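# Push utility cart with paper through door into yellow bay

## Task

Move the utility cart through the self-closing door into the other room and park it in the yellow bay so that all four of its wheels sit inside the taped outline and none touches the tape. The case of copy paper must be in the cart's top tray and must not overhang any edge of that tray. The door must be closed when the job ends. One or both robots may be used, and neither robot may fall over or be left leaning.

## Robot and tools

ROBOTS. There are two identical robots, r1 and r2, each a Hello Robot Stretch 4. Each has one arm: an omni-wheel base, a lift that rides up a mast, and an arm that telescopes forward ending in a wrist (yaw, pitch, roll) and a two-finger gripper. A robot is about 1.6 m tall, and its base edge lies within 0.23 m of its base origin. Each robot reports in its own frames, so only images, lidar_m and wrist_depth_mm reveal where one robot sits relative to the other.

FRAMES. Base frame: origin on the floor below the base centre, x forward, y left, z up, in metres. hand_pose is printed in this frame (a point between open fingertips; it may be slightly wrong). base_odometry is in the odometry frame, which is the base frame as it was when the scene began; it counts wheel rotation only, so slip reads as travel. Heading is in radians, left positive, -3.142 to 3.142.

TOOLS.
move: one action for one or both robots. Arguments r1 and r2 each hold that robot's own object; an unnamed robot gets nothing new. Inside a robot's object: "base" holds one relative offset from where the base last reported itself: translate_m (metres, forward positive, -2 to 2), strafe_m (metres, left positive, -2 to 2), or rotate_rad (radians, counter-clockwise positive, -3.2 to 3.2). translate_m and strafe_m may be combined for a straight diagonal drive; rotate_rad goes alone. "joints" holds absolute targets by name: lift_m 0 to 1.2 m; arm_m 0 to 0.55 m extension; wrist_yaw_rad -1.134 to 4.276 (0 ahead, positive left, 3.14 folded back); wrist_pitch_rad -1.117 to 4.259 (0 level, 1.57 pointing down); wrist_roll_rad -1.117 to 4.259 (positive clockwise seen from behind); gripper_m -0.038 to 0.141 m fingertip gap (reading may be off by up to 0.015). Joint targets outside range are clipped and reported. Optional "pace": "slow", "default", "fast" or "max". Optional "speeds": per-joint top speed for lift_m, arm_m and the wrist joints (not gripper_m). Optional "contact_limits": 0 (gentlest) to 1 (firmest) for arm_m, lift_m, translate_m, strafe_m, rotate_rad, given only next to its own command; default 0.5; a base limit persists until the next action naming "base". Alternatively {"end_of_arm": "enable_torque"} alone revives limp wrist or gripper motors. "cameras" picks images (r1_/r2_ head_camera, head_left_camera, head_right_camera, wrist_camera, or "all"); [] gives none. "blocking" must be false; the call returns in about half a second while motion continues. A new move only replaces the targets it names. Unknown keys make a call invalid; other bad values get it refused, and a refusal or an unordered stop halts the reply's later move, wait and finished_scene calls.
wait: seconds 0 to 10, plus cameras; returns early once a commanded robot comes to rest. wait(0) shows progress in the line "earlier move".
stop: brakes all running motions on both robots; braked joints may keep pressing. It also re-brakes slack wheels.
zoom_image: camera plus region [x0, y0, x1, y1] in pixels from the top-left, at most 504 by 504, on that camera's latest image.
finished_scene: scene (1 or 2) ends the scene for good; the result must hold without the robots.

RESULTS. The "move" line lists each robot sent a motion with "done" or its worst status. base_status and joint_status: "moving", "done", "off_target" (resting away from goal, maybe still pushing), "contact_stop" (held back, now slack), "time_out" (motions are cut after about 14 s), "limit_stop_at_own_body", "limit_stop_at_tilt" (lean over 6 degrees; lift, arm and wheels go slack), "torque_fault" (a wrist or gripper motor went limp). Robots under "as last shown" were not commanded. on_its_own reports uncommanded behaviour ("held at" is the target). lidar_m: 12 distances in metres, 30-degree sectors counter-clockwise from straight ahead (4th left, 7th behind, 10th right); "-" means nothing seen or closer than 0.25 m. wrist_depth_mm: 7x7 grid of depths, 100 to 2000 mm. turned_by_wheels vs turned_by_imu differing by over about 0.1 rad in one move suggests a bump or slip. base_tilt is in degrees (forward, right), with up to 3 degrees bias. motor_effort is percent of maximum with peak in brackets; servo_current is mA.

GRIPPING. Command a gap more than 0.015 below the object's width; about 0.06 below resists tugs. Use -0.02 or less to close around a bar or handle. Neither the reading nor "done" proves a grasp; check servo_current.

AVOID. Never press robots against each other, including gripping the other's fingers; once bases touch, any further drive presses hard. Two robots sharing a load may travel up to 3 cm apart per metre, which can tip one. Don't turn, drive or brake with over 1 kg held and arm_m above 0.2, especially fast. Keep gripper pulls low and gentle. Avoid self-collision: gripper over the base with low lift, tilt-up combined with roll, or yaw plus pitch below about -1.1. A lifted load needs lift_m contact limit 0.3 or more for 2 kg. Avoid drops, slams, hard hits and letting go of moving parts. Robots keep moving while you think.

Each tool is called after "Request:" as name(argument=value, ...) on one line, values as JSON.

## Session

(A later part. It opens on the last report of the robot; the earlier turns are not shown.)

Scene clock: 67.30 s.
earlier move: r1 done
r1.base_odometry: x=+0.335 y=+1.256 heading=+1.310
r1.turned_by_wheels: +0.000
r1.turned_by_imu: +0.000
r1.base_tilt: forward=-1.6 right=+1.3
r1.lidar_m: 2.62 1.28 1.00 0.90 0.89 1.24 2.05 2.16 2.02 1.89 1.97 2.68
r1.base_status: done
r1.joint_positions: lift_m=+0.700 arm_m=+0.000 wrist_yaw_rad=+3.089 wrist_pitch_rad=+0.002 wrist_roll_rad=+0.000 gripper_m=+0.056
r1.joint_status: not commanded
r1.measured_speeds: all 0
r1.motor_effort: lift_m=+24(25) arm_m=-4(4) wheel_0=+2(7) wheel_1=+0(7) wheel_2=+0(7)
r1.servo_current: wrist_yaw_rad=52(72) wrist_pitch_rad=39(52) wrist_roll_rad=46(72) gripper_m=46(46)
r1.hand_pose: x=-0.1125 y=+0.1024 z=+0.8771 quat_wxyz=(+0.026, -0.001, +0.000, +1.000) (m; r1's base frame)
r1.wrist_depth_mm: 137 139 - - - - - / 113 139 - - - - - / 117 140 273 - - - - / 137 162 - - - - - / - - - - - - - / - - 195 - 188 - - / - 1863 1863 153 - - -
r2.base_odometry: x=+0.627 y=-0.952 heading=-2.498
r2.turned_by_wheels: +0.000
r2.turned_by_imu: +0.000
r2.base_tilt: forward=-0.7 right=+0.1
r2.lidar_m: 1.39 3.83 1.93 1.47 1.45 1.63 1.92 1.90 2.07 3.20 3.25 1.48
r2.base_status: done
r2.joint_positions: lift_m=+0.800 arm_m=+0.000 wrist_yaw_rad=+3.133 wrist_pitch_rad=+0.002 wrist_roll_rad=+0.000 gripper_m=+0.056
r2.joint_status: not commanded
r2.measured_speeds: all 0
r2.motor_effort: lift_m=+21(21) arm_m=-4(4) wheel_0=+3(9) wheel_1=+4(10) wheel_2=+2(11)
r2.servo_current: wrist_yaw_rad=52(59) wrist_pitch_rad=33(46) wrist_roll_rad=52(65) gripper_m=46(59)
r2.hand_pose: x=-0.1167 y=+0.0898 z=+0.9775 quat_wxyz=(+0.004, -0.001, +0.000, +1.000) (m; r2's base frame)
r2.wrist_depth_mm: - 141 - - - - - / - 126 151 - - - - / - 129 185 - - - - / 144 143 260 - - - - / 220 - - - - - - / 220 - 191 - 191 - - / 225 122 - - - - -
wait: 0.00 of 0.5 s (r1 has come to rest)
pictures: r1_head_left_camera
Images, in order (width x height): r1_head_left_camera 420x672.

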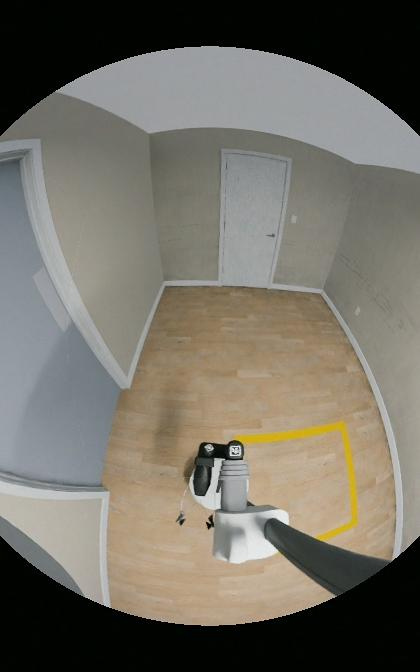

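Request:
move(blocking=false, r1={"base":{"rotate_rad":1.57},"joints":{"wrist_yaw_rad":0}}, r2={"base":{"rotate_rad":0.35},"joints":{"wrist_yaw_rad":0,"gripper_m":0.12}}, cameras=[])

Request:
wait(seconds=3, cameras=[])

Request:
move(blocking=false, r2={"base":{"strafe_m":-0.65,"translate_m":0.1}}, cameras=[])

Request:
wait(seconds=4, cameras=[])

Request:
wait(seconds=1)

Scene clock: 103.10 s.
move: r1 moving; r2 moving
r1.base_odometry: x=+0.335 y=+1.256 heading=+1.562
r1.turned_by_wheels: +0.252
r1.turned_by_imu: +0.252
r1.base_tilt: forward=-1.6 right=+1.3
r1.lidar_m: 1.88 1.12 0.94 0.88 1.00 1.70 2.06 2.27 1.93 1.91 2.18 2.63
r1.base_status: rotate_rad moving
r1.joint_positions: lift_m=+0.700 arm_m=+0.000 wrist_yaw_rad=+2.503 wrist_pitch_rad=+0.002 wrist_roll_rad=+0.000 gripper_m=+0.056
r1.joint_status: wrist_yaw_rad moving
r1.measured_speeds: translate_m=+0.002 strafe_m=+0.000 rotate_rad=+0.975 lift_m=+0.000 arm_m=+0.000 wrist_yaw_rad=-1.820 wrist_pitch_rad=+0.000 wrist_roll_rad=+0.000
r1.motor_effort: lift_m=+24(25) arm_m=-4(4) wheel_0=-5(8) wheel_1=-6(7) wheel_2=-6(7)
r1.servo_current: wrist_yaw_rad=85(156) wrist_pitch_rad=39(52) wrist_roll_rad=46(59) gripper_m=39(46)
r1.hand_pose: x=-0.0084 y=+0.2422 z=+0.8771 quat_wxyz=(+0.314, -0.001, +0.000, +0.949) (m; r1's base frame)
r1.wrist_depth_mm: - - - - - - - / - - - - - - - / - - - - - - - / - - - - - - - / - - - - - - - / - - 194 - 187 - - / - 1863 1921 142 - - -
r2.base_odometry: x=+0.627 y=-0.952 heading=-2.260
r2.turned_by_wheels: +0.237
r2.turned_by_imu: +0.231
r2.base_tilt: forward=-0.7 right=+0.1
r2.lidar_m: 2.04 2.56 1.64 1.44 1.50 1.90 1.90 1.94 2.39 3.24 3.28 1.36
r2.base_status: rotate_rad moving
r2.joint_positions: lift_m=+0.800 arm_m=+0.000 wrist_yaw_rad=+2.569 wrist_pitch_rad=+0.002 wrist_roll_rad=+0.000 gripper_m=+0.075
r2.joint_status: wrist_yaw_rad moving; gripper_m moving
r2.measured_speeds: translate_m=+0.000 strafe_m=+0.000 rotate_rad=+0.708 lift_m=+0.000 arm_m=+0.000 wrist_yaw_rad=-1.744 wrist_pitch_rad=+0.000 wrist_roll_rad=+0.000
r2.motor_effort: lift_m=+21(21) arm_m=-4(4) wheel_0=-2(8) wheel_1=-4(10) wheel_2=-8(11)
r2.servo_current: wrist_yaw_rad=78(143) wrist_pitch_rad=33(46) wrist_roll_rad=39(65) gripper_m=65(98)
r2.hand_pose: x=-0.0240 y=+0.2298 z=+0.9775 quat_wxyz=(+0.283, -0.001, +0.000, +0.959) (m; r2's base frame)
r2.wrist_depth_mm: - - - - - 1336 1182 / - - - - - 1366 1205 / - - - - - 1366 1182 / - - - - - 1366 1205 / - - - - 228 - - / - - 191 - 189 - - / - 154 - - - - -
pictures: none
No camera images: "cameras" was empty.

Scene clock: 104.93 s.
earlier move: r1 done; r2 moving
r1.base_odometry: x=+0.335 y=+1.256 heading=+2.879
r1.turned_by_wheels: +1.318
r1.turned_by_imu: +1.325
r1.base_tilt: forward=-1.6 right=+1.3
r1.lidar_m: 0.94 0.89 1.23 2.06 2.13 2.02 1.91 2.00 2.63 2.66 1.30 1.00
r1.base_status: done
r1.joint_positions: lift_m=+0.700 arm_m=+0.000 wrist_yaw_rad=+0.003 wrist_pitch_rad=+0.002 wrist_roll_rad=+0.000 gripper_m=+0.056
r1.joint_status: all done
r1.measured_speeds: all 0
r1.motor_effort: lift_m=+24(25) arm_m=-4(4) wheel_0=-3(9) wheel_1=-3(9) wheel_2=-1(8)
r1.servo_current: wrist_yaw_rad=46(156) wrist_pitch_rad=39(52) wrist_roll_rad=52(72) gripper_m=39(46)
r1.hand_pose: x=+0.4596 y=-0.0866 z=+0.8771 quat_wxyz=(+1.000, +0.000, +0.001, +0.001) (m; r1's base frame)
r1.wrist_depth_mm: - 707 - - - - 778 / 634 723 - - - - 768 / 634 683 - - - - 768 / 634 723 - - - - - / 647 715 - - - - - / 647 707 190 - 187 - - / - 163 - 137 - - -
r2.base_odometry: x=+0.627 y=-0.952 heading=-2.149
r2.turned_by_wheels: +0.112
r2.turned_by_imu: +0.109
r2.base_tilt: forward=-0.7 right=+0.0
r2.lidar_m: 3.84 2.23 1.59 1.45 1.51 2.01 1.91 1.98 2.63 3.24 3.34 1.42
r2.base_status: done
r2.joint_positions: lift_m=+0.800 arm_m=+0.000 wrist_yaw_rad=+0.003 wrist_pitch_rad=+0.002 wrist_roll_rad=+0.000 gripper_m=+0.120
r2.joint_status: wrist_yaw_rad moving; the others done
r2.measured_speeds: all 0
r2.motor_effort: lift_m=+21(21) arm_m=-4(4) wheel_0=-4(8) wheel_1=-4(10) wheel_2=-5(11)
r2.servo_current: wrist_yaw_rad=78(143) wrist_pitch_rad=39(46) wrist_roll_rad=46(65) gripper_m=46(117)
r2.hand_pose: x=+0.4596 y=-0.0866 z=+0.9775 quat_wxyz=(+1.000, +0.000, +0.001, +0.001) (m; r2's base frame)
r2.wrist_depth_mm: - - - - - - - / - - - - - - - / - - - - - - - / - - - - - - 1229 / - - - - - 1576 - / - - 201 - 199 - - / - - - - - 1921 -
wait: 1.83 of 3 s (r1 has come to rest)
pictures: none
No camera images: "cameras" was empty.

Scene clock: 105.43 s.
earlier move: r2 done
move: r2 moving
r1: as last shown
r1.turned_by_wheels: +0.000
r1.turned_by_imu: +0.000
r1.lidar_m: 0.92 0.89 1.23 2.06 2.16 1.99 1.89 2.00 2.68 2.64 1.27 1.00
r1.motor_effort: lift_m=+24(25) arm_m=-4(4) wheel_0=-3(3) wheel_1=-3(3) wheel_2=-1(1)
r1.servo_current: wrist_yaw_rad=65(65) wrist_pitch_rad=33(46) wrist_roll_rad=52(59) gripper_m=46(46)
r1.wrist_depth_mm: - 715 - - - - 778 / 627 723 - - - - 778 / 640 691 - - - - 778 / 640 715 - - - - - / 640 715 - - - - - / 640 707 190 - 188 - - / - 164 - 137 - - -
r2.base_odometry: x=+0.597 y=-0.938 heading=-2.149
r2.turned_by_wheels: -0.001
r2.turned_by_imu: -0.001
r2.base_tilt: forward=-0.7 right=+0.1
r2.lidar_m: 3.82 2.27 1.61 1.47 1.54 2.03 1.91 1.96 2.63 3.21 3.33 1.36
r2.base_status: translate_m moving; strafe_m moving
r2.joint_positions: lift_m=+0.800 arm_m=+0.000 wrist_yaw_rad=+0.003 wrist_pitch_rad=+0.002 wrist_roll_rad=+0.000 gripper_m=+0.120
r2.joint_status: all done
r2.measured_speeds: translate_m=+0.021 strafe_m=-0.129 rotate_rad=-0.002 lift_m=+0.000 arm_m=+0.000 wrist_yaw_rad=+0.000 wrist_pitch_rad=+0.000 wrist_roll_rad=+0.000
r2.motor_effort: lift_m=+21(21) arm_m=-4(4) wheel_0=+7(12) wheel_1=-9(12) wheel_2=-10(10)
r2.servo_current: wrist_yaw_rad=46(59) wrist_pitch_rad=46(46) wrist_roll_rad=46(59) gripper_m=52(59)
r2.hand_pose: x=+0.4596 y=-0.0866 z=+0.9775 quat_wxyz=(+1.000, +0.000, +0.001, +0.001) (m; r2's base frame)
r2.wrist_depth_mm: - - - - - - - / - - - - - - - / - - - - - - - / - - - - - 1430 1255 / - - - - - - - / - - 201 - 199 - - / - - - - - 1618 -
pictures: none
No camera images: "cameras" was empty.

Scene clock: 108.53 s.
earlier move: r2 done
r1.base_odometry: x=+0.335 y=+1.256 heading=+2.879
r1.turned_by_wheels: +0.000
r1.turned_by_imu: +0.000
r1.base_tilt: forward=-1.6 right=+1.3
r1.lidar_m: 0.94 0.89 1.22 2.06 2.12 2.03 1.90 2.00 2.68 2.65 1.31 1.02
r1.base_status: not commanded
r1.joint_positions: lift_m=+0.700 arm_m=+0.000 wrist_yaw_rad=+0.003 wrist_pitch_rad=+0.002 wrist_roll_rad=+0.000 gripper_m=+0.056
r1.joint_status: not commanded
r1.measured_speeds: all 0
r1.motor_effort: lift_m=+24(25) arm_m=-4(4) wheel_0=-3(4) wheel_1=-3(3) wheel_2=-1(1)
r1.servo_current: wrist_yaw_rad=52(65) wrist_pitch_rad=46(52) wrist_roll_rad=33(72) gripper_m=46(52)
r1.hand_pose: x=+0.4596 y=-0.0866 z=+0.8771 quat_wxyz=(+1.000, +0.000, +0.001, +0.001) (m; r1's base frame)
r1.wrist_depth_mm: - 715 - - - - 768 / 634 707 - - - - 768 / 640 683 - - - - 778 / 640 707 - - - - - / 640 715 - - - - - / 640 707 190 - 187 - - / - 164 - 136 - - -
r2.base_odometry: x=+0.028 y=-0.681 heading=-2.149
r2.turned_by_wheels: +0.000
r2.turned_by_imu: +0.001
r2.base_tilt: forward=-0.6 right=+0.1
r2.lidar_m: 1.11 3.19 2.29 2.09 2.17 2.10 1.95 2.05 2.72 2.59 2.69 1.13
r2.base_status: done
r2.joint_positions: lift_m=+0.800 arm_m=+0.000 wrist_yaw_rad=+0.003 wrist_pitch_rad=+0.002 wrist_roll_rad=+0.000 gripper_m=+0.120
r2.joint_status: all done
r2.measured_speeds: all 0
r2.motor_effort: lift_m=+20(21) arm_m=-4(4) wheel_0=+2(13) wheel_1=-2(12) wheel_2=-4(10)
r2.servo_current: wrist_yaw_rad=59(65) wrist_pitch_rad=39(46) wrist_roll_rad=46(59) gripper_m=46(59)
r2.hand_pose: x=+0.4596 y=-0.0866 z=+0.9776 quat_wxyz=(+1.000, +0.000, +0.001, +0.001) (m; r2's base frame)
r2.wrist_depth_mm: - - - - - - - / - - - - - - - / - - - - - - - / - - - - 1182 - - / - - - 1308 1138 - - / - - 201 - 195 - - / - - - - - 1983 -
wait: 3.10 of 4 s (r2 has come to rest)
pictures: none
No camera images: "cameras" was empty.

Scene clock: 109.53 s.
r1.base_odometry: x=+0.335 y=+1.256 heading=+2.879
r1.turned_by_wheels: +0.000
r1.turned_by_imu: +0.000
r1.base_tilt: forward=-1.6 right=+1.3
r1.lidar_m: 0.94 0.88 1.21 2.06 2.14 2.02 1.90 2.00 2.68 2.64 1.27 1.00
r1.base_status: not commanded
r1.joint_positions: lift_m=+0.700 arm_m=+0.000 wrist_yaw_rad=+0.003 wrist_pitch_rad=+0.002 wrist_roll_rad=+0.000 gripper_m=+0.056
r1.joint_status: not commanded
r1.measured_speeds: all 0
r1.motor_effort: lift_m=+24(25) arm_m=-4(4) wheel_0=-3(4) wheel_1=-3(3) wheel_2=-1(1)
r1.servo_current: wrist_yaw_rad=39(65) wrist_pitch_rad=39(52) wrist_roll_rad=39(72) gripper_m=39(52)
r1.hand_pose: x=+0.4596 y=-0.0866 z=+0.8771 quat_wxyz=(+1.000, +0.000, +0.001, +0.001) (m; r1's base frame)
r1.wrist_depth_mm: - 715 - - - - 768 / 640 715 - - - - 778 / 640 699 - - - - 768 / 640 715 - - - - - / 640 715 - - - - - / 647 707 190 - 187 - - / - 164 - 137 - - -
r2.base_odometry: x=+0.028 y=-0.681 heading=-2.149
r2.turned_by_wheels: +0.000
r2.turned_by_imu: +0.000
r2.base_tilt: forward=-0.7 right=+0.0
r2.lidar_m: 1.08 3.18 2.28 2.11 2.20 2.09 1.97 2.05 2.71 2.57 2.67 1.09
r2.base_status: done
r2.joint_positions: lift_m=+0.800 arm_m=+0.000 wrist_yaw_rad=+0.003 wrist_pitch_rad=+0.002 wrist_roll_rad=+0.000 gripper_m=+0.120
r2.joint_status: all done
r2.measured_speeds: all 0
r2.motor_effort: lift_m=+20(21) arm_m=-4(4) wheel_0=+2(13) wheel_1=-1(12) wheel_2=-4(10)
r2.servo_current: wrist_yaw_rad=39(65) wrist_pitch_rad=39(46) wrist_roll_rad=52(59) gripper_m=46(59)
r2.hand_pose: x=+0.4596 y=-0.0866 z=+0.9776 quat_wxyz=(+1.000, +0.000, +0.001, +0.001) (m; r2's base frame)
r2.wrist_depth_mm: - - - - - - - / - - - - - - - / - - - - - - - / - - - - 1182 - - / - - - 1281 1138 - - / - - 201 - 195 - - / - - - - - - -
wait: 1.00 s; at rest by 0.27 s
pictures: r1_head_camera, r1_head_left_camera, r1_head_right_camera, r1_wrist_camera, r2_head_camera, r2_head_left_camera, r2_head_right_camera, r2_wrist_camera
Images, in order (width x height): r1_head_camera 420x560, r1_head_left_camera 420x672, r1_head_right_camera 420x672, r1_wrist_camera 616x392, r2_head_camera 420x560, r2_head_left_camera 420x672, r2_head_right_camera 420x672, r2_wrist_camera 616x392.

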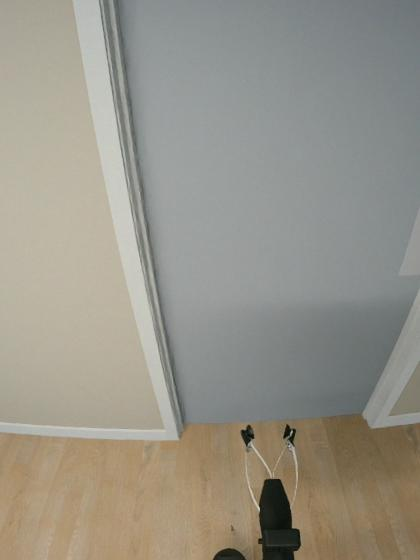

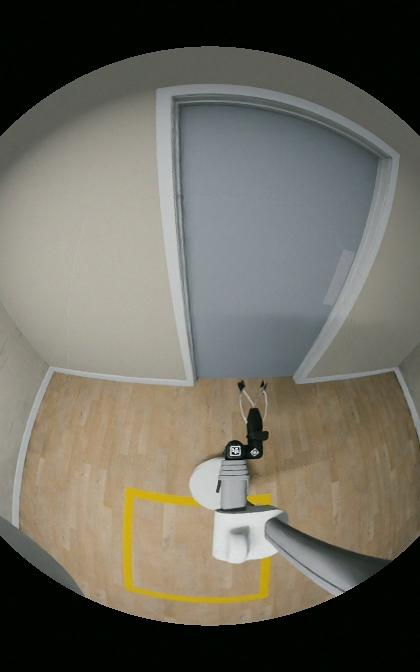

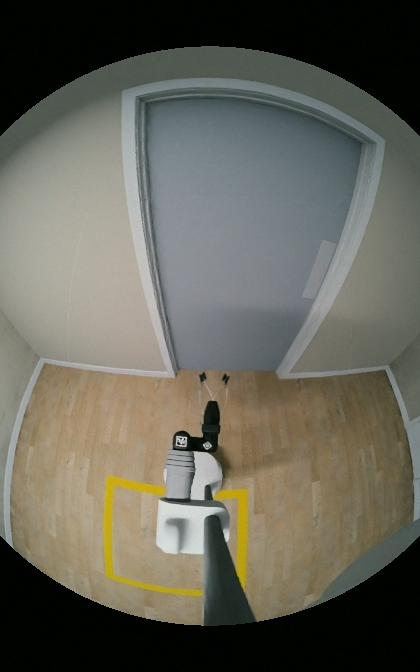

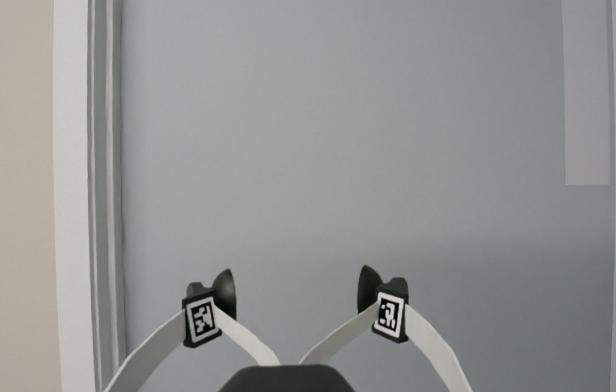

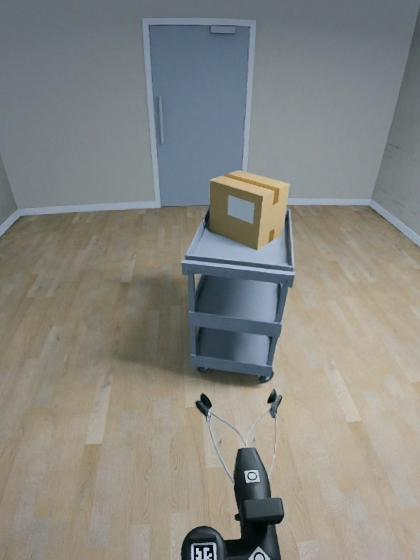

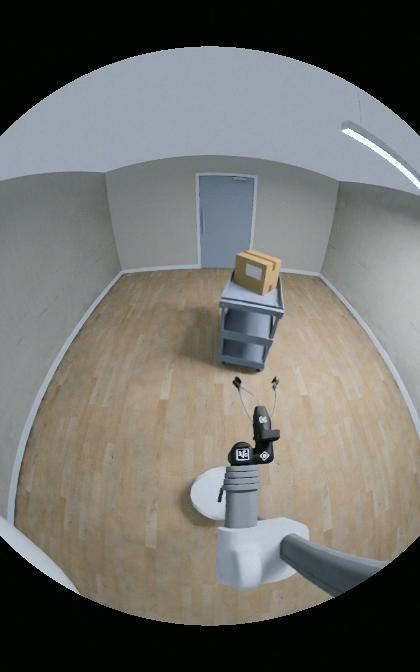

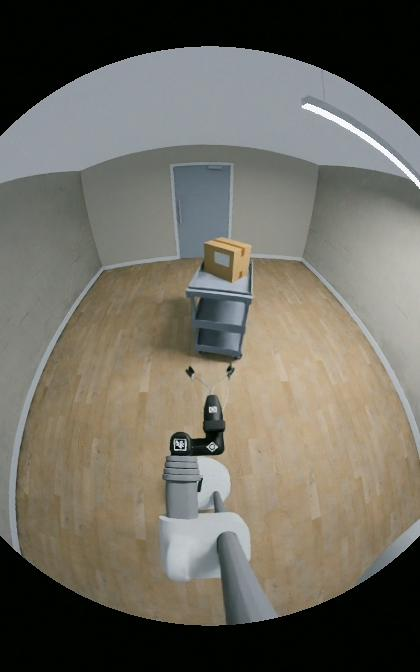

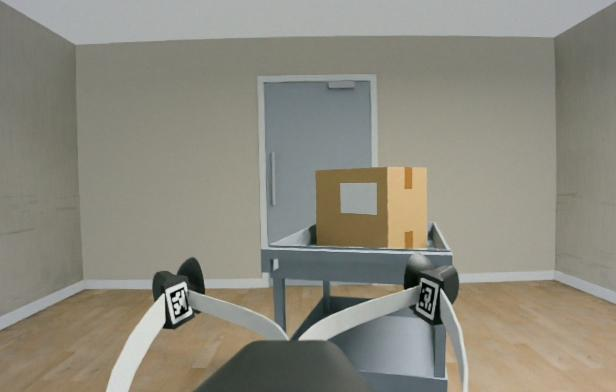

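Request:
zoom_image(camera="r2_wrist_camera", region=[240, 150, 480, 392])

Request:
zoom_image(camera="r2_head_camera", region=[160, 160, 320, 400])

Request:
zoom_image(camera="r1_head_left_camera", region=[150, 80, 410, 400])

Scaled by 2.083.

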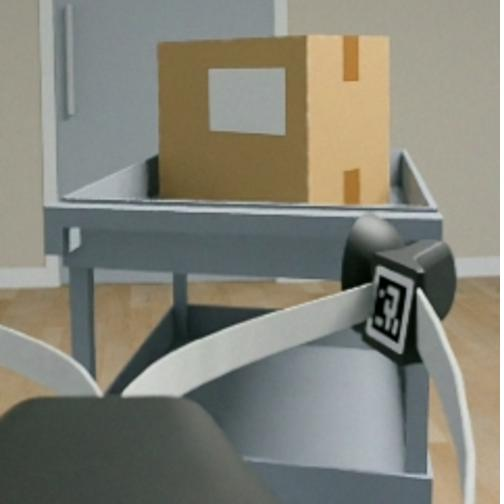

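Scaled by 2.100 from the camera's 420x560 image, which has a finer 1200x1600 frame.

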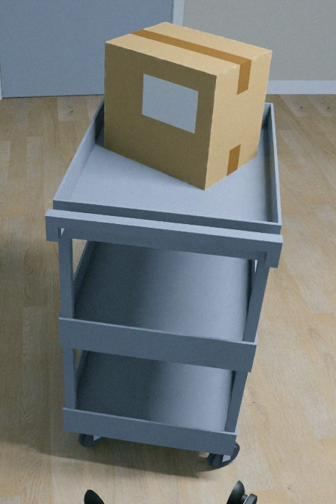

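Scaled by 1.575 from the camera's 420x672 image, which has a finer 600x960 frame.

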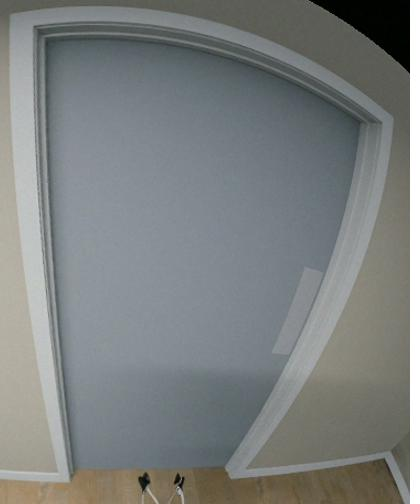

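Request:
move(blocking=false, r1={"base":{"strafe_m":-0.1},"joints":{"gripper_m":0.0,"arm_m":0.2}}, r2={"base":{"strafe_m":-0.1,"translate_m":0.3},"joints":{"lift_m":1.05,"wrist_pitch_rad":1.57,"wrist_roll_rad":1.57}}, cameras=[])

Request:
wait(seconds=2, cameras=[])

Request:
wait(seconds=2, cameras=["r2_head_camera","r2_wrist_camera","r2_head_right_camera"])

Scene clock: 142.20 s.
move: r1 moving; r2 moving
r1.base_odometry: x=+0.345 y=+1.291 heading=+2.879
r1.turned_by_wheels: +0.000
r1.turned_by_imu: +0.000
r1.base_tilt: forward=-1.6 right=+1.3
r1.lidar_m: 0.94 0.89 1.22 2.10 2.16 1.99 1.89 1.99 2.67 2.60 1.30 1.00
r1.base_status: strafe_m moving
r1.joint_positions: lift_m=+0.700 arm_m=+0.051 wrist_yaw_rad=+0.003 wrist_pitch_rad=+0.002 wrist_roll_rad=+0.000 gripper_m=+0.037
r1.joint_status: arm_m moving; gripper_m moving
r1.measured_speeds: translate_m=+0.001 strafe_m=-0.140 rotate_rad=-0.003 lift_m=+0.000 arm_m=+0.195 wrist_yaw_rad=+0.000 wrist_pitch_rad=+0.000 wrist_roll_rad=+0.000
r1.motor_effort: lift_m=+25(25) arm_m=+5(8) wheel_0=+10(10) wheel_1=-9(11) wheel_2=+0(1)
r1.servo_current: wrist_yaw_rad=72(72) wrist_pitch_rad=39(46) wrist_roll_rad=46(59) gripper_m=98(98)
r1.hand_pose: x=+0.5101 y=-0.0866 z=+0.8771 quat_wxyz=(+1.000, +0.000, +0.001, +0.001) (m; r1's base frame)
r1.wrist_depth_mm: 621 - - - - - 723 / 627 - - - - - 732 / 621 - - - - - 750 / 621 - - - - - - / 621 - - - - - - / 615 676 189 - 187 - - / 609 155 - 138 152 - -
r2.base_odometry: x=+0.002 y=-0.701 heading=-2.149
r2.turned_by_wheels: +0.000
r2.turned_by_imu: +0.001
r2.base_tilt: forward=-0.7 right=+0.1
r2.lidar_m: 1.07 3.20 2.30 2.13 2.20 2.11 2.00 2.07 2.71 2.57 2.70 1.07
r2.base_status: translate_m moving; strafe_m moving
r2.joint_positions: lift_m=+0.838 arm_m=+0.000 wrist_yaw_rad=+0.003 wrist_pitch_rad=+0.582 wrist_roll_rad=+0.589 gripper_m=+0.120
r2.joint_status: lift_m moving; wrist_pitch_rad moving; wrist_roll_rad moving
r2.measured_speeds: translate_m=+0.121 strafe_m=-0.040 rotate_rad=+0.003 lift_m=+0.146 arm_m=+0.000 wrist_yaw_rad=+0.000 wrist_pitch_rad=+1.818 wrist_roll_rad=+1.820
r2.motor_effort: lift_m=+22(24) arm_m=-4(4) wheel_0=+9(12) wheel_1=+5(6) wheel_2=-12(12)
r2.servo_current: wrist_yaw_rad=52(59) wrist_pitch_rad=78(130) wrist_roll_rad=78(117) gripper_m=46(52)
r2.hand_pose: x=+0.4121 y=-0.0867 z=+0.8573 quat_wxyz=(+0.917, +0.278, +0.275, -0.082) (m; r2's base frame)
r2.wrist_depth_mm: - - 1118 1025 - - - / - - 1160 1499 - - 1708 / - - - - 1808 1618 1430 / - - - 1060 1138 1366 1255 / - - 1983 1618 1205 1229 1098 / - 1983 198 1336 213 1008 960 / 1921 1618 1366 - 1042 960 878
pictures: none
No camera images: "cameras" was empty.

Scene clock: 143.40 s.
earlier move: r1 done; r2 moving
r1.base_odometry: x=+0.361 y=+1.353 heading=+2.879
r1.turned_by_wheels: +0.000
r1.turned_by_imu: +0.000
r1.base_tilt: forward=-1.6 right=+1.3
r1.lidar_m: 0.94 0.91 1.24 2.16 2.25 2.01 1.90 1.99 2.64 2.56 1.31 1.01
r1.base_status: done
r1.joint_positions: lift_m=+0.700 arm_m=+0.200 wrist_yaw_rad=+0.003 wrist_pitch_rad=+0.002 wrist_roll_rad=+0.000 gripper_m=+0.001
r1.joint_status: all done
r1.measured_speeds: all 0
r1.motor_effort: lift_m=+24(25) arm_m=+5(8) wheel_0=+1(10) wheel_1=-1(11) wheel_2=+0(2)
r1.servo_current: wrist_yaw_rad=46(72) wrist_pitch_rad=39(46) wrist_roll_rad=65(65) gripper_m=52(111)
r1.hand_pose: x=+0.6594 y=-0.0867 z=+0.8771 quat_wxyz=(+1.000, +0.000, +0.001, +0.001) (m; r1's base frame)
r1.wrist_depth_mm: 535 535 535 544 539 549 549 / 535 535 544 544 544 549 554 / 539 535 544 539 549 544 544 / 539 539 544 539 549 554 549 / 535 539 549 544 549 544 554 / 539 544 544 204 549 554 559 / 544 544 188 164 155 554 554
r2.base_odometry: x=-0.195 y=-0.858 heading=-2.149
r2.turned_by_wheels: +0.000
r2.turned_by_imu: +0.000
r2.base_tilt: forward=-0.7 right=+0.0
r2.lidar_m: 0.81 3.33 2.36 2.24 2.28 2.39 2.25 2.32 2.63 2.49 2.59 0.84
r2.base_status: translate_m moving; strafe_m moving
r2.joint_positions: lift_m=+1.047 arm_m=+0.000 wrist_yaw_rad=+0.003 wrist_pitch_rad=+1.567 wrist_roll_rad=+1.568 gripper_m=+0.120
r2.joint_status: lift_m moving; wrist_pitch_rad moving; wrist_roll_rad moving
r2.measured_speeds: translate_m=+0.124 strafe_m=-0.043 rotate_rad=-0.006 lift_m=+0.042 arm_m=+0.000 wrist_yaw_rad=+0.000 wrist_pitch_rad=+0.000 wrist_roll_rad=+0.000
r2.motor_effort: lift_m=+22(25) arm_m=-4(4) wheel_0=+4(12) wheel_1=+4(6) wheel_2=-4(14)
r2.servo_current: wrist_yaw_rad=52(65) wrist_pitch_rad=46(130) wrist_roll_rad=26(117) gripper_m=46(59)
r2.hand_pose: x=+0.1722 y=-0.0874 z=+0.9373 quat_wxyz=(+0.502, +0.499, +0.501, -0.498) (m; r2's base frame)
r2.wrist_depth_mm: 1160 1182 1160 1160 1138 1138 1160 / 1160 1118 1160 1160 1160 1138 1138 / 1160 1160 1138 1138 1160 1138 1118 / 1182 1160 1182 1138 854 1138 1160 / 1160 1160 1160 1160 - 1160 357 / 1182 1160 200 1160 193 1138 1160 / 1182 1182 1182 - 1138 1138 1138
wait: 1.20 of 2 s (r1 has come to rest)
pictures: none
No camera images: "cameras" was empty.

Scene clock: 144.20 s.
earlier move: r2 done
r1.base_odometry: x=+0.361 y=+1.353 heading=+2.879
r1.turned_by_wheels: +0.000
r1.turned_by_imu: +0.000
r1.base_tilt: forward=-1.6 right=+1.3
r1.lidar_m: 0.95 0.92 1.23 2.16 2.25 2.00 1.88 1.99 2.65 2.51 1.29 0.99
r1.base_status: done
r1.joint_positions: lift_m=+0.700 arm_m=+0.200 wrist_yaw_rad=+0.003 wrist_pitch_rad=+0.002 wrist_roll_rad=+0.000 gripper_m=+0.001
r1.joint_status: all done
r1.measured_speeds: all 0
r1.motor_effort: lift_m=+25(25) arm_m=+5(8) wheel_0=+1(10) wheel_1=-1(11) wheel_2=+0(2)
r1.servo_current: wrist_yaw_rad=65(72) wrist_pitch_rad=46(52) wrist_roll_rad=46(65) gripper_m=52(111)
r1.hand_pose: x=+0.6594 y=-0.0867 z=+0.8771 quat_wxyz=(+1.000, +0.000, +0.001, +0.001) (m; r1's base frame)
r1.wrist_depth_mm: 535 539 535 544 544 544 549 / 535 535 539 539 544 549 549 / 535 539 535 539 539 544 549 / 539 539 539 539 549 554 544 / 539 539 544 539 549 549 549 / 544 544 544 204 554 549 554 / 544 544 187 164 156 554 564
r2.base_odometry: x=-0.219 y=-0.877 heading=-2.149
r2.turned_by_wheels: +0.000
r2.turned_by_imu: +0.000
r2.base_tilt: forward=-0.7 right=+0.1
r2.lidar_m: 0.81 3.33 2.39 2.21 2.33 2.40 2.26 2.34 2.61 2.46 2.58 0.79
r2.base_status: done
r2.joint_positions: lift_m=+1.050 arm_m=+0.000 wrist_yaw_rad=+0.003 wrist_pitch_rad=+1.567 wrist_roll_rad=+1.568 gripper_m=+0.120
r2.joint_status: all done
r2.measured_speeds: all 0
r2.motor_effort: lift_m=+21(25) arm_m=-4(4) wheel_0=+2(12) wheel_1=+4(6) wheel_2=-3(14)
r2.servo_current: wrist_yaw_rad=52(65) wrist_pitch_rad=39(130) wrist_roll_rad=39(117) gripper_m=46(59)
r2.hand_pose: x=+0.1722 y=-0.0874 z=+0.9396 quat_wxyz=(+0.502, +0.499, +0.501, -0.498) (m; r2's base frame)
r2.wrist_depth_mm: 1182 1160 1160 1160 1138 1138 1118 / 1160 1160 1138 1160 1160 1138 1138 / 1182 1160 1160 1182 1160 1160 1138 / 1182 1182 1182 1160 866 1160 1160 / 1182 1182 1160 1160 - 1160 357 / 1182 1182 200 1182 193 1160 1138 / 1182 1160 1182 - 1138 1160 1160
wait: 0.80 of 2 s (r2 has come to rest)
pictures: r2_head_camera, r2_head_right_camera, r2_wrist_camera
Images, in order (width x height): r2_head_camera 420x560, r2_head_right_camera 420x672, r2_wrist_camera 616x392.

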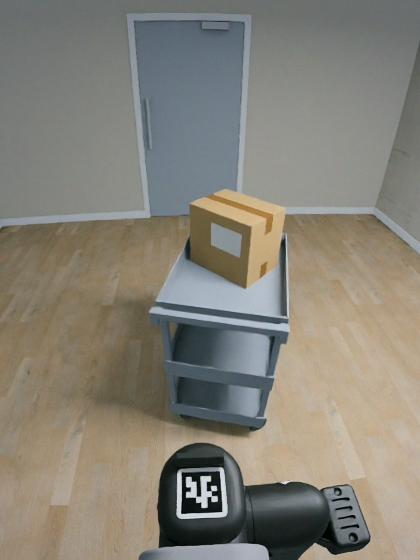

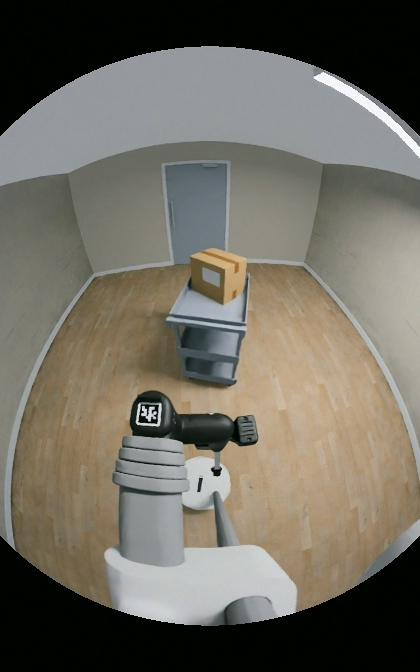

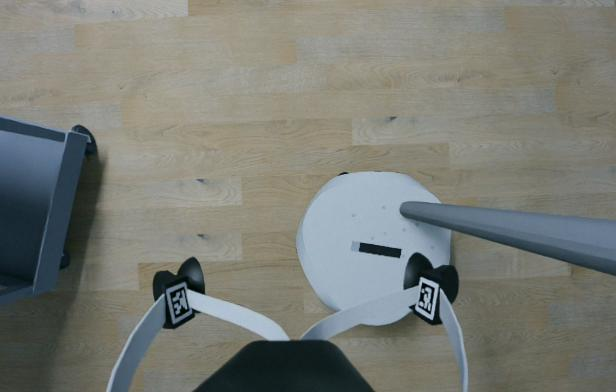

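Request:
move(blocking=false, r1={"base":{"translate_m":0.5},"contact_limits":{"translate_m":0.7},"pace":"slow"}, r2={"base":{"translate_m":0.3},"joints":{"arm_m":0.22,"lift_m":1.15}}, cameras=[])

Request:
wait(seconds=3, cameras=[])

Request:
wait(seconds=2, cameras=["r2_head_camera","r2_wrist_camera","r2_head_right_camera","r1_head_left_camera"])

Scene clock: 178.17 s.
move: r1 moving; r2 moving
r1.base_odometry: x=+0.349 y=+1.356 heading=+2.880
r1.turned_by_wheels: +0.000
r1.turned_by_imu: +0.000
r1.base_tilt: forward=-1.6 right=+1.3
r1.lidar_m: 0.93 0.90 1.20 2.15 2.23 2.00 1.90 1.99 2.65 2.53 1.29 0.99
r1.base_status: translate_m moving
r1.joint_positions: lift_m=+0.700 arm_m=+0.200 wrist_yaw_rad=+0.003 wrist_pitch_rad=+0.002 wrist_roll_rad=+0.000 gripper_m=+0.001
r1.joint_status: not commanded
r1.measured_speeds: translate_m=+0.048 strafe_m=+0.000 rotate_rad=-0.003 lift_m=+0.000 arm_m=+0.000 wrist_yaw_rad=+0.000 wrist_pitch_rad=+0.000 wrist_roll_rad=+0.000
r1.motor_effort: lift_m=+24(25) arm_m=+5(5) wheel_0=+5(7) wheel_1=+5(5) wheel_2=-6(6)
r1.servo_current: wrist_yaw_rad=46(59) wrist_pitch_rad=33(46) wrist_roll_rad=52(65) gripper_m=46(52)
r1.contact_limits: translate_m 0.7
r1.hand_pose: x=+0.6594 y=-0.0867 z=+0.8771 quat_wxyz=(+1.000, +0.000, +0.001, +0.001) (m; r1's base frame)
r1.wrist_depth_mm: 517 521 525 530 530 530 539 / 525 530 530 535 530 539 535 / 530 530 525 535 539 535 539 / 530 535 530 535 549 535 535 / 525 535 530 535 539 535 544 / 530 535 535 202 535 539 539 / 535 535 187 164 155 539 544
r2.base_odometry: x=-0.237 y=-0.903 heading=-2.148
r2.turned_by_wheels: +0.000
r2.turned_by_imu: +0.001
r2.base_tilt: forward=-0.7 right=+0.1
r2.lidar_m: 0.76 3.35 2.39 2.22 2.33 2.45 2.31 2.38 2.62 2.48 2.59 0.76
r2.base_status: translate_m moving
r2.joint_positions: lift_m=+1.088 arm_m=+0.050 wrist_yaw_rad=+0.003 wrist_pitch_rad=+1.567 wrist_roll_rad=+1.568 gripper_m=+0.120
r2.joint_status: lift_m moving; arm_m moving
r2.measured_speeds: translate_m=+0.121 strafe_m=-0.001 rotate_rad=+0.003 lift_m=+0.146 arm_m=+0.195 wrist_yaw_rad=+0.000 wrist_pitch_rad=+0.000 wrist_roll_rad=+0.001
r2.motor_effort: lift_m=+21(27) arm_m=+9(11) wheel_0=+6(9) wheel_1=+8(8) wheel_2=-12(13)
r2.servo_current: wrist_yaw_rad=52(59) wrist_pitch_rad=39(46) wrist_roll_rad=46(52) gripper_m=46(52)
r2.hand_pose: x=+0.2227 y=-0.0874 z=+0.9775 quat_wxyz=(+0.502, +0.500, +0.500, -0.498) (m; r2's base frame)
r2.wrist_depth_mm: 1205 1182 1182 1182 1182 1182 1182 / 1182 1160 1182 1182 1182 1182 1160 / 741 1205 1182 1205 1182 1182 1160 / - 1205 1205 1160 - 1182 1182 / - 1182 1160 1205 - 1182 1205 / 1205 1205 198 1182 193 1205 1205 / 1182 1205 1205 - 1229 1205 1182
pictures: none
No camera images: "cameras" was empty.

Scene clock: 180.17 s.
earlier move: r1 moving; r2 done
r1.base_odometry: x=+0.168 y=+1.404 heading=+2.880
r1.turned_by_wheels: +0.000
r1.turned_by_imu: +0.000
r1.base_tilt: forward=-1.6 right=+1.3
r1.lidar_m: 0.75 0.74 0.98 2.16 2.24 2.19 2.10 2.19 2.69 2.54 1.01 0.81
r1.base_status: translate_m moving
r1.joint_positions: lift_m=+0.700 arm_m=+0.200 wrist_yaw_rad=+0.003 wrist_pitch_rad=+0.002 wrist_roll_rad=+0.000 gripper_m=+0.001
r1.joint_status: not commanded
r1.measured_speeds: translate_m=+0.101 strafe_m=+0.000 rotate_rad=-0.004 lift_m=+0.000 arm_m=+0.000 wrist_yaw_rad=+0.000 wrist_pitch_rad=+0.000 wrist_roll_rad=+0.000
r1.motor_effort: lift_m=+24(25) arm_m=+5(5) wheel_0=+4(8) wheel_1=+4(6) wheel_2=-5(7)
r1.servo_current: wrist_yaw_rad=39(65) wrist_pitch_rad=39(52) wrist_roll_rad=72(72) gripper_m=52(59)
r1.contact_limits: translate_m 0.7
r1.hand_pose: x=+0.6594 y=-0.0867 z=+0.8771 quat_wxyz=(+1.000, +0.000, +0.001, +0.001) (m; r1's base frame)
r1.wrist_depth_mm: 342 345 343 345 347 349 351 / 342 343 347 345 349 349 349 / 342 343 345 349 351 351 351 / 345 345 347 349 349 351 353 / 343 347 349 349 353 351 353 / 347 347 210 203 351 355 353 / 347 347 349 183 165 351 355
r2.base_odometry: x=-0.383 y=-1.128 heading=-2.148
r2.turned_by_wheels: +0.000
r2.turned_by_imu: +0.000
r2.base_tilt: forward=-0.7 right=+0.1
r2.lidar_m: 0.49 0.59 2.39 2.26 2.33 2.71 2.60 2.67 2.60 2.48 2.53 0.50
r2.base_status: done
r2.joint_positions: lift_m=+1.150 arm_m=+0.220 wrist_yaw_rad=+0.003 wrist_pitch_rad=+1.567 wrist_roll_rad=+1.568 gripper_m=+0.120
r2.joint_status: all done
r2.measured_speeds: all 0
r2.motor_effort: lift_m=+21(27) arm_m=+7(14) wheel_0=+4(10) wheel_1=+3(9) wheel_2=-4(13)
r2.servo_current: wrist_yaw_rad=59(59) wrist_pitch_rad=46(46) wrist_roll_rad=39(59) gripper_m=52(59)
r2.hand_pose: x=+0.3920 y=-0.0874 z=+1.0396 quat_wxyz=(+0.502, +0.500, +0.500, -0.498) (m; r2's base frame)
r2.wrist_depth_mm: 445 1229 1255 1255 1255 1255 1205 / - - 404 1255 1281 1229 1229 / - - 424 1255 1229 1229 1255 / - - 455 1281 1229 1255 1229 / - 424 788 1255 1281 - 1255 / - 190 200 1281 199 1229 1229 / - - 1281 - 1255 1255 1255
wait: 2.00 of 3 s (r2 has come to rest)
pictures: none
No camera images: "cameras" was empty.

Scene clock: 182.17 s.
earlier move: r1 contact_stop
r1.base_odometry: x=+0.031 y=+1.441 heading=+2.792
r1.turned_by_wheels: -0.087
r1.turned_by_imu: -0.030
r1.base_tilt: forward=-1.9 right=+1.4
r1.lidar_m: 0.61 0.63 0.75 1.80 2.22 2.37 2.21 2.30 2.71 2.55 0.88 0.67
r1.base_status: translate_m contact_stop
r1.joint_positions: lift_m=+0.700 arm_m=+0.199 wrist_yaw_rad=-0.004 wrist_pitch_rad=+0.012 wrist_roll_rad=+0.000 gripper_m=+0.000
r1.joint_status: not commanded
r1.measured_speeds: translate_m=-0.239 strafe_m=-0.060 rotate_rad=-0.388 lift_m=+0.000 arm_m=+0.000 wrist_yaw_rad=+0.093 wrist_pitch_rad=-0.059 wrist_roll_rad=+0.000
r1.on_its_own: the wheels are slack since a contact_stop
r1.motor_effort: lift_m=+24(25) arm_m=+13(15) wheel_0=+0(11) wheel_1=+0(10) wheel_2=-2(31)
r1.servo_current: wrist_yaw_rad=52(169) wrist_pitch_rad=78(78) wrist_roll_rad=46(72) gripper_m=46(59)
r1.contact_limits: translate_m 0.7
r1.hand_pose: x=+0.6581 y=-0.0886 z=+0.8743 quat_wxyz=(+1.000, +0.000, +0.006, -0.002) (m; r1's base frame)
r1.wrist_depth_mm: 215 219 223 225 229 232 236 / 216 220 223 227 229 234 236 / 216 220 224 228 231 236 237 / 218 222 224 229 232 236 238 / 219 221 227 229 232 235 239 / 220 222 200 217 234 236 241 / 220 160 226 147 165 237 242
r2.base_odometry: x=-0.383 y=-1.128 heading=-2.148
r2.turned_by_wheels: +0.000
r2.turned_by_imu: +0.000
r2.base_tilt: forward=-0.6 right=+0.1
r2.lidar_m: 0.50 0.58 2.40 2.25 2.31 2.72 2.61 2.69 2.60 2.48 2.56 0.50
r2.base_status: done
r2.joint_positions: lift_m=+1.150 arm_m=+0.220 wrist_yaw_rad=+0.003 wrist_pitch_rad=+1.567 wrist_roll_rad=+1.568 gripper_m=+0.120
r2.joint_status: all done
r2.measured_speeds: all 0
r2.motor_effort: lift_m=+21(27) arm_m=+7(14) wheel_0=+4(10) wheel_1=+3(9) wheel_2=-3(13)
r2.servo_current: wrist_yaw_rad=39(65) wrist_pitch_rad=33(52) wrist_roll_rad=59(59) gripper_m=59(59)
r2.hand_pose: x=+0.3920 y=-0.0874 z=+1.0396 quat_wxyz=(+0.502, +0.500, +0.500, -0.498) (m; r2's base frame)
r2.wrist_depth_mm: 442 1255 1255 1229 1229 1255 1205 / - - 404 1205 1281 1229 1229 / - - 424 1255 1281 1229 1229 / - - 452 1229 1255 1255 1229 / - 418 788 1229 1255 - 1229 / - 191 201 1255 199 1281 1255 / - - 1281 - 1229 1255 1229
wait: 2.00 s; no rest
pictures: r1_head_left_camera, r2_head_camera, r2_head_right_camera, r2_wrist_camera
Images, in order (width x height): r1_head_left_camera 420x672, r2_head_camera 420x560, r2_head_right_camera 420x672, r2_wrist_camera 616x392.

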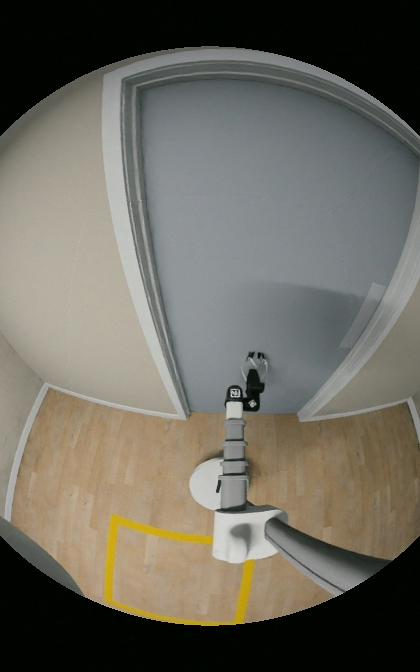

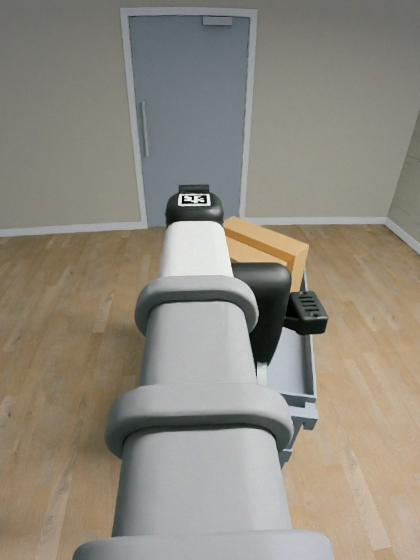

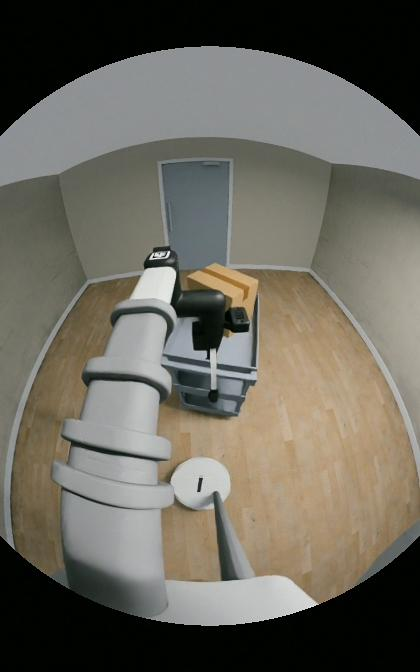

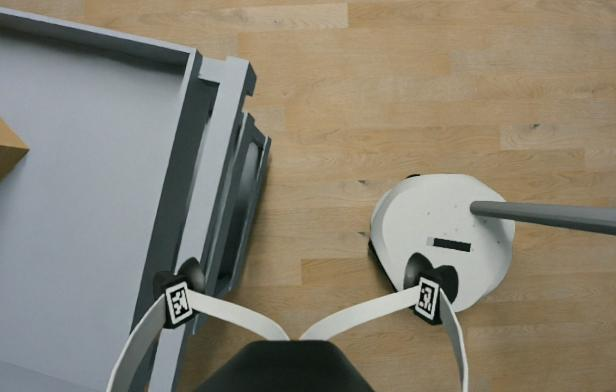

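Request:
move(blocking=false, r1={"base":{"translate_m":-0.06,"strafe_m":-0.1},"joints":{"lift_m":0.5,"arm_m":0.1}}, r2={"base":{"rotate_rad":0.1},"joints":{"arm_m":0.305}}, cameras=[])

Request:
wait(seconds=1.5, cameras=[])

Request:
wait(seconds=1.5, cameras=["r2_wrist_camera","r1_head_left_camera","r1_head_camera"])

Scene clock: 203.50 s.
earlier move: r1 contact_stop
move: r1 moving; r2 moving
r1.base_odometry: x=+0.110 y=+1.438 heading=+2.716
r1.turned_by_wheels: -0.076
r1.turned_by_imu: -0.077
r1.base_tilt: forward=-1.6 right=+1.3
r1.lidar_m: 0.71 0.71 0.80 1.72 2.19 2.34 2.12 2.17 2.74 2.52 1.06 0.79
r1.base_status: earlier translate_m contact_stop (by the wheels' count: +0.285 of +0.500); translate_m moving; strafe_m moving
r1.joint_positions: lift_m=+0.663 arm_m=+0.149 wrist_yaw_rad=+0.000 wrist_pitch_rad=+0.002 wrist_roll_rad=+0.000 gripper_m=+0.000
r1.joint_status: lift_m moving; arm_m moving
r1.measured_speeds: translate_m=-0.062 strafe_m=-0.105 rotate_rad=-0.002 lift_m=-0.146 arm_m=-0.195 wrist_yaw_rad=+0.000 wrist_pitch_rad=+0.000 wrist_roll_rad=+0.000
r1.motor_effort: lift_m=+10(17) arm_m=-7(7) wheel_0=+8(8) wheel_1=-8(9) wheel_2=+6(8)
r1.servo_current: wrist_yaw_rad=39(59) wrist_pitch_rad=33(46) wrist_roll_rad=39(59) gripper_m=46(46)
r1.hand_pose: x=+0.6087 y=-0.0875 z=+0.8401 quat_wxyz=(+1.000, +0.000, +0.001, +0.000) (m; r1's base frame)
r1.wrist_depth_mm: 332 342 349 362 373 382 392 / 334 342 349 359 370 384 394 / 332 340 351 362 370 384 394 / 336 343 351 362 373 387 397 / 336 342 353 364 373 389 399 / 334 345 210 204 375 387 399 / 338 343 353 183 164 389 399
r2.base_odometry: x=-0.383 y=-1.128 heading=-2.054
r2.turned_by_wheels: +0.095
r2.turned_by_imu: +0.093
r2.base_tilt: forward=-0.7 right=+0.1
r2.lidar_m: 0.50 3.07 2.34 2.25 2.39 2.67 2.58 2.75 2.53 2.48 2.64 0.48
r2.base_status: rotate_rad moving
r2.joint_positions: lift_m=+1.150 arm_m=+0.270 wrist_yaw_rad=+0.003 wrist_pitch_rad=+1.567 wrist_roll_rad=+1.568 gripper_m=+0.120
r2.joint_status: arm_m moving
r2.measured_speeds: translate_m=+0.000 strafe_m=-0.001 rotate_rad=+0.121 lift_m=+0.000 arm_m=+0.174 wrist_yaw_rad=+0.000 wrist_pitch_rad=+0.000 wrist_roll_rad=+0.000
r2.motor_effort: lift_m=+21(21) arm_m=+6(9) wheel_0=-3(7) wheel_1=-5(7) wheel_2=-6(9)
r2.servo_current: wrist_yaw_rad=46(59) wrist_pitch_rad=33(46) wrist_roll_rad=39(52) gripper_m=46(52)
r2.hand_pose: x=+0.4419 y=-0.0874 z=+1.0396 quat_wxyz=(+0.502, +0.500, +0.500, -0.498) (m; r2's base frame)
r2.wrist_depth_mm: - - 424 1229 1255 1255 1229 / 439 - 427 1281 1205 1255 1229 / 459 - 404 1255 1255 1229 1205 / - - 402 1229 1255 1255 1255 / - - 410 1229 1255 - 1229 / 466 185 198 1229 198 1255 1255 / 439 436 404 - 1255 1229 1255
pictures: none
No camera images: "cameras" was empty.

Scene clock: 204.20 s.
earlier move: r1 moving; r2 done
r1.base_odometry: x=+0.177 y=+1.485 heading=+2.716
r1.turned_by_wheels: +0.000
r1.turned_by_imu: -0.001
r1.base_tilt: forward=-1.6 right=+1.3
r1.lidar_m: 0.76 0.75 0.87 1.84 2.28 2.29 2.07 2.14 2.67 2.46 1.17 0.85
r1.base_status: translate_m moving; strafe_m moving
r1.joint_positions: lift_m=+0.528 arm_m=+0.100 wrist_yaw_rad=+0.000 wrist_pitch_rad=+0.002 wrist_roll_rad=+0.000 gripper_m=+0.000
r1.joint_status: lift_m moving; arm_m moving
r1.measured_speeds: translate_m=-0.024 strafe_m=-0.039 rotate_rad=+0.000 lift_m=-0.134 arm_m=+0.000 wrist_yaw_rad=+0.000 wrist_pitch_rad=+0.000 wrist_roll_rad=+0.000
r1.motor_effort: lift_m=+14(17) arm_m=-4(7) wheel_0=+3(8) wheel_1=-1(10) wheel_2=+1(8)
r1.servo_current: wrist_yaw_rad=26(59) wrist_pitch_rad=52(52) wrist_roll_rad=39(65) gripper_m=46(46)
r1.hand_pose: x=+0.5593 y=-0.0875 z=+0.7057 quat_wxyz=(+1.000, +0.000, +0.001, +0.000) (m; r1's base frame)
r1.wrist_depth_mm: 430 442 459 480 496 517 535 / 430 445 459 480 496 521 539 / 430 445 462 477 500 517 535 / 433 445 459 484 504 521 539 / 433 449 466 480 500 521 539 / 436 449 459 203 504 521 544 / 430 442 187 164 155 530 539
r2.base_odometry: x=-0.383 y=-1.128 heading=-2.049
r2.turned_by_wheels: +0.004
r2.turned_by_imu: +0.004
r2.base_tilt: forward=-0.6 right=+0.1
r2.lidar_m: 0.49 3.07 2.34 2.28 2.38 2.64 2.56 2.73 2.56 2.48 2.63 0.50
r2.base_status: done
r2.joint_positions: lift_m=+1.150 arm_m=+0.305 wrist_yaw_rad=+0.003 wrist_pitch_rad=+1.567 wrist_roll_rad=+1.568 gripper_m=+0.120
r2.joint_status: all done
r2.measured_speeds: all 0
r2.motor_effort: lift_m=+21(21) arm_m=+7(10) wheel_0=-4(7) wheel_1=-4(7) wheel_2=-4(9)
r2.servo_current: wrist_yaw_rad=46(59) wrist_pitch_rad=46(46) wrist_roll_rad=52(59) gripper_m=59(59)
r2.hand_pose: x=+0.4770 y=-0.0874 z=+1.0396 quat_wxyz=(+0.502, +0.500, +0.500, -0.498) (m; r2's base frame)
r2.wrist_depth_mm: 407 - - 418 1229 1255 1229 / 397 - - 404 1229 1229 1229 / 459 - - 723 1255 1255 1229 / - - - 1255 1255 1229 1229 / - - 402 1255 1229 - 1229 / 452 189 198 1255 199 1255 1229 / 1281 430 404 - 1229 1255 1255
wait: 0.70 of 1.5 s (r2 has come to rest)
pictures: none
No camera images: "cameras" was empty.

Scene clock: 204.90 s.
earlier move: r1 done
r1.base_odometry: x=+0.180 y=+1.487 heading=+2.716
r1.turned_by_wheels: +0.000
r1.turned_by_imu: +0.000
r1.base_tilt: forward=-1.6 right=+1.3
r1.lidar_m: 0.74 0.78 0.90 1.82 2.23 2.27 2.08 2.13 2.66 2.47 1.17 0.85
r1.base_status: done
r1.joint_positions: lift_m=+0.500 arm_m=+0.100 wrist_yaw_rad=+0.000 wrist_pitch_rad=+0.002 wrist_roll_rad=+0.000 gripper_m=+0.000
r1.joint_status: all done
r1.measured_speeds: all 0
r1.motor_effort: lift_m=+13(17) arm_m=-5(7) wheel_0=+1(8) wheel_1=+0(10) wheel_2=+0(8)
r1.servo_current: wrist_yaw_rad=59(65) wrist_pitch_rad=46(52) wrist_roll_rad=46(65) gripper_m=46(46)
r1.hand_pose: x=+0.5593 y=-0.0875 z=+0.6780 quat_wxyz=(+1.000, +0.000, +0.001, +0.000) (m; r1's base frame)
r1.wrist_depth_mm: 433 445 462 480 500 521 535 / 433 442 462 480 500 521 539 / 433 449 466 484 496 521 539 / 436 449 469 484 500 525 539 / 436 455 466 484 504 521 539 / 433 452 459 202 504 530 539 / 436 449 187 165 155 530 544
r2.base_odometry: x=-0.383 y=-1.128 heading=-2.049
r2.turned_by_wheels: +0.000
r2.turned_by_imu: +0.000
r2.base_tilt: forward=-0.6 right=+0.0
r2.lidar_m: 0.50 3.07 2.33 2.27 2.36 2.67 2.58 2.74 2.55 2.46 2.60 0.48
r2.base_status: done
r2.joint_positions: lift_m=+1.150 arm_m=+0.305 wrist_yaw_rad=+0.003 wrist_pitch_rad=+1.567 wrist_roll_rad=+1.568 gripper_m=+0.120
r2.joint_status: all done
r2.measured_speeds: all 0
r2.motor_effort: lift_m=+21(21) arm_m=+7(10) wheel_0=-5(7) wheel_1=-3(7) wheel_2=-4(9)
r2.servo_current: wrist_yaw_rad=33(59) wrist_pitch_rad=39(46) wrist_roll_rad=39(59) gripper_m=46(59)
r2.hand_pose: x=+0.4770 y=-0.0874 z=+1.0396 quat_wxyz=(+0.502, +0.500, +0.500, -0.498) (m; r2's base frame)
r2.wrist_depth_mm: 410 - - 418 1229 1229 1229 / 394 - - 407 1229 1229 1255 / 466 - - 723 1229 1229 1229 / - - - 1255 1255 1255 1255 / - - 402 1255 1229 - 1229 / 449 188 197 1255 199 1255 1229 / 1281 430 402 - 1255 1229 1255
wait: 0.70 of 1.5 s (r1 has come to rest)
pictures: r1_head_camera, r1_head_left_camera, r2_wrist_camera
Images, in order (width x height): r1_head_camera 420x560, r1_head_left_camera 420x672, r2_wrist_camera 616x392.

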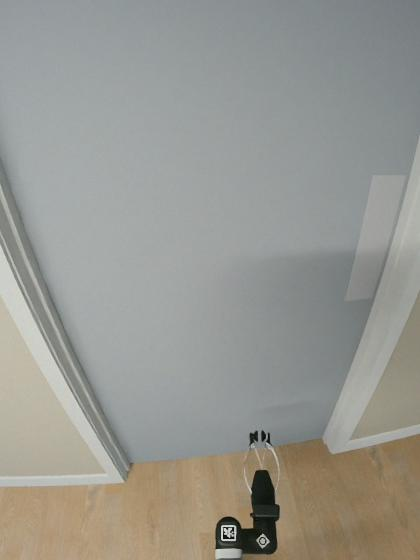

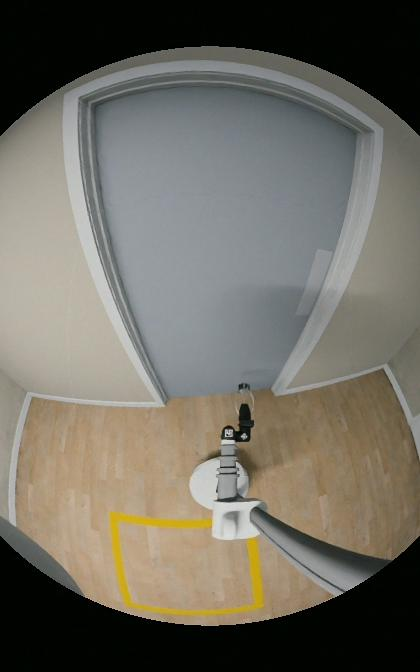

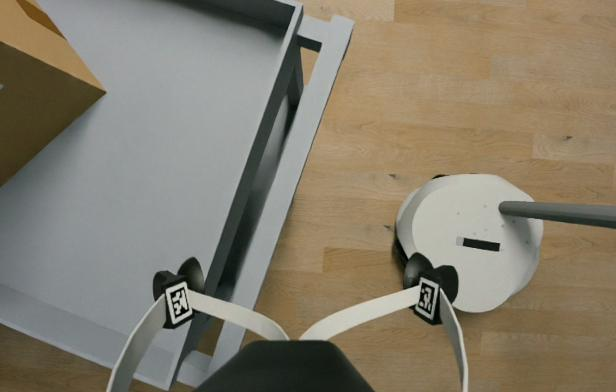

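Request:
move(blocking=false, r1={"base":{"rotate_rad":0.165,"translate_m":0}}, r2={"base":{"rotate_rad":-0.3}}, cameras=[])

Request:
move(blocking=false, r1={"base":{"rotate_rad":0.165}}, r2={"base":{"rotate_rad":-0.3}}, cameras=[])

Request:
wait(seconds=2, cameras=["r2_wrist_camera","r2_head_camera"])

r1: "base" must hold one of rotate_rad, strafe_m, translate_m, or translate_m and strafe_m together; got {"rotate_rad": 0.165, "translate_m": 0}
Scene clock: 223.77 s.
r1.base_odometry: x=+0.180 y=+1.487 heading=+2.716
r1.turned_by_wheels: +0.000
r1.turned_by_imu: +0.000
r1.base_tilt: forward=-1.6 right=+1.3
r1.lidar_m: 0.73 0.75 0.90 1.84 2.26 2.28 2.07 2.11 2.66 2.44 1.18 0.86
r1.base_status: done
r1.joint_positions: lift_m=+0.500 arm_m=+0.100 wrist_yaw_rad=+0.000 wrist_pitch_rad=+0.002 wrist_roll_rad=+0.000 gripper_m=+0.000
r1.joint_status: all done
r1.measured_speeds: all 0
r1.motor_effort: lift_m=+13(17) arm_m=-4(7) wheel_0=+2(8) wheel_1=+0(10) wheel_2=+0(8)
r1.servo_current: wrist_yaw_rad=65(65) wrist_pitch_rad=39(52) wrist_roll_rad=59(65) gripper_m=39(46)
r1.hand_pose: x=+0.5593 y=-0.0875 z=+0.6780 quat_wxyz=(+1.000, +0.000, +0.001, +0.000) (m; r1's base frame)
r1.wrist_depth_mm: 430 445 462 484 496 521 539 / 430 445 469 480 504 521 539 / 436 449 466 480 500 525 539 / 436 449 466 484 504 525 539 / 436 452 466 480 500 525 539 / 433 452 459 202 504 525 544 / 436 445 187 164 155 530 544
r2.base_odometry: x=-0.383 y=-1.128 heading=-2.049
r2.turned_by_wheels: +0.000
r2.turned_by_imu: +0.000
r2.base_tilt: forward=-0.7 right=+0.1
r2.lidar_m: 0.51 3.08 2.35 2.26 2.36 2.63 2.56 2.70 2.55 2.48 2.64 0.50
r2.base_status: done
r2.joint_positions: lift_m=+1.150 arm_m=+0.305 wrist_yaw_rad=+0.003 wrist_pitch_rad=+1.567 wrist_roll_rad=+1.568 gripper_m=+0.120
r2.joint_status: all done
r2.measured_speeds: all 0
r2.motor_effort: lift_m=+21(21) arm_m=+7(10) wheel_0=-4(7) wheel_1=-3(7) wheel_2=-4(9)
r2.servo_current: wrist_yaw_rad=52(59) wrist_pitch_rad=46(46) wrist_roll_rad=52(59) gripper_m=52(59)
r2.hand_pose: x=+0.4770 y=-0.0874 z=+1.0396 quat_wxyz=(+0.502, +0.500, +0.500, -0.498) (m; r2's base frame)
r2.wrist_depth_mm: 413 - - 421 1229 1229 1229 / 394 - - 402 1229 1255 1205 / 459 - - 723 1255 1255 1229 / - - - 1255 1255 1229 1255 / - - 402 1255 1255 - 1229 / 452 188 198 1255 199 1255 1255 / 1255 430 404 - 1229 1255 1255
pictures: none

not run: a call was refused earlier in this reply.

not run: a call was refused earlier in this reply.


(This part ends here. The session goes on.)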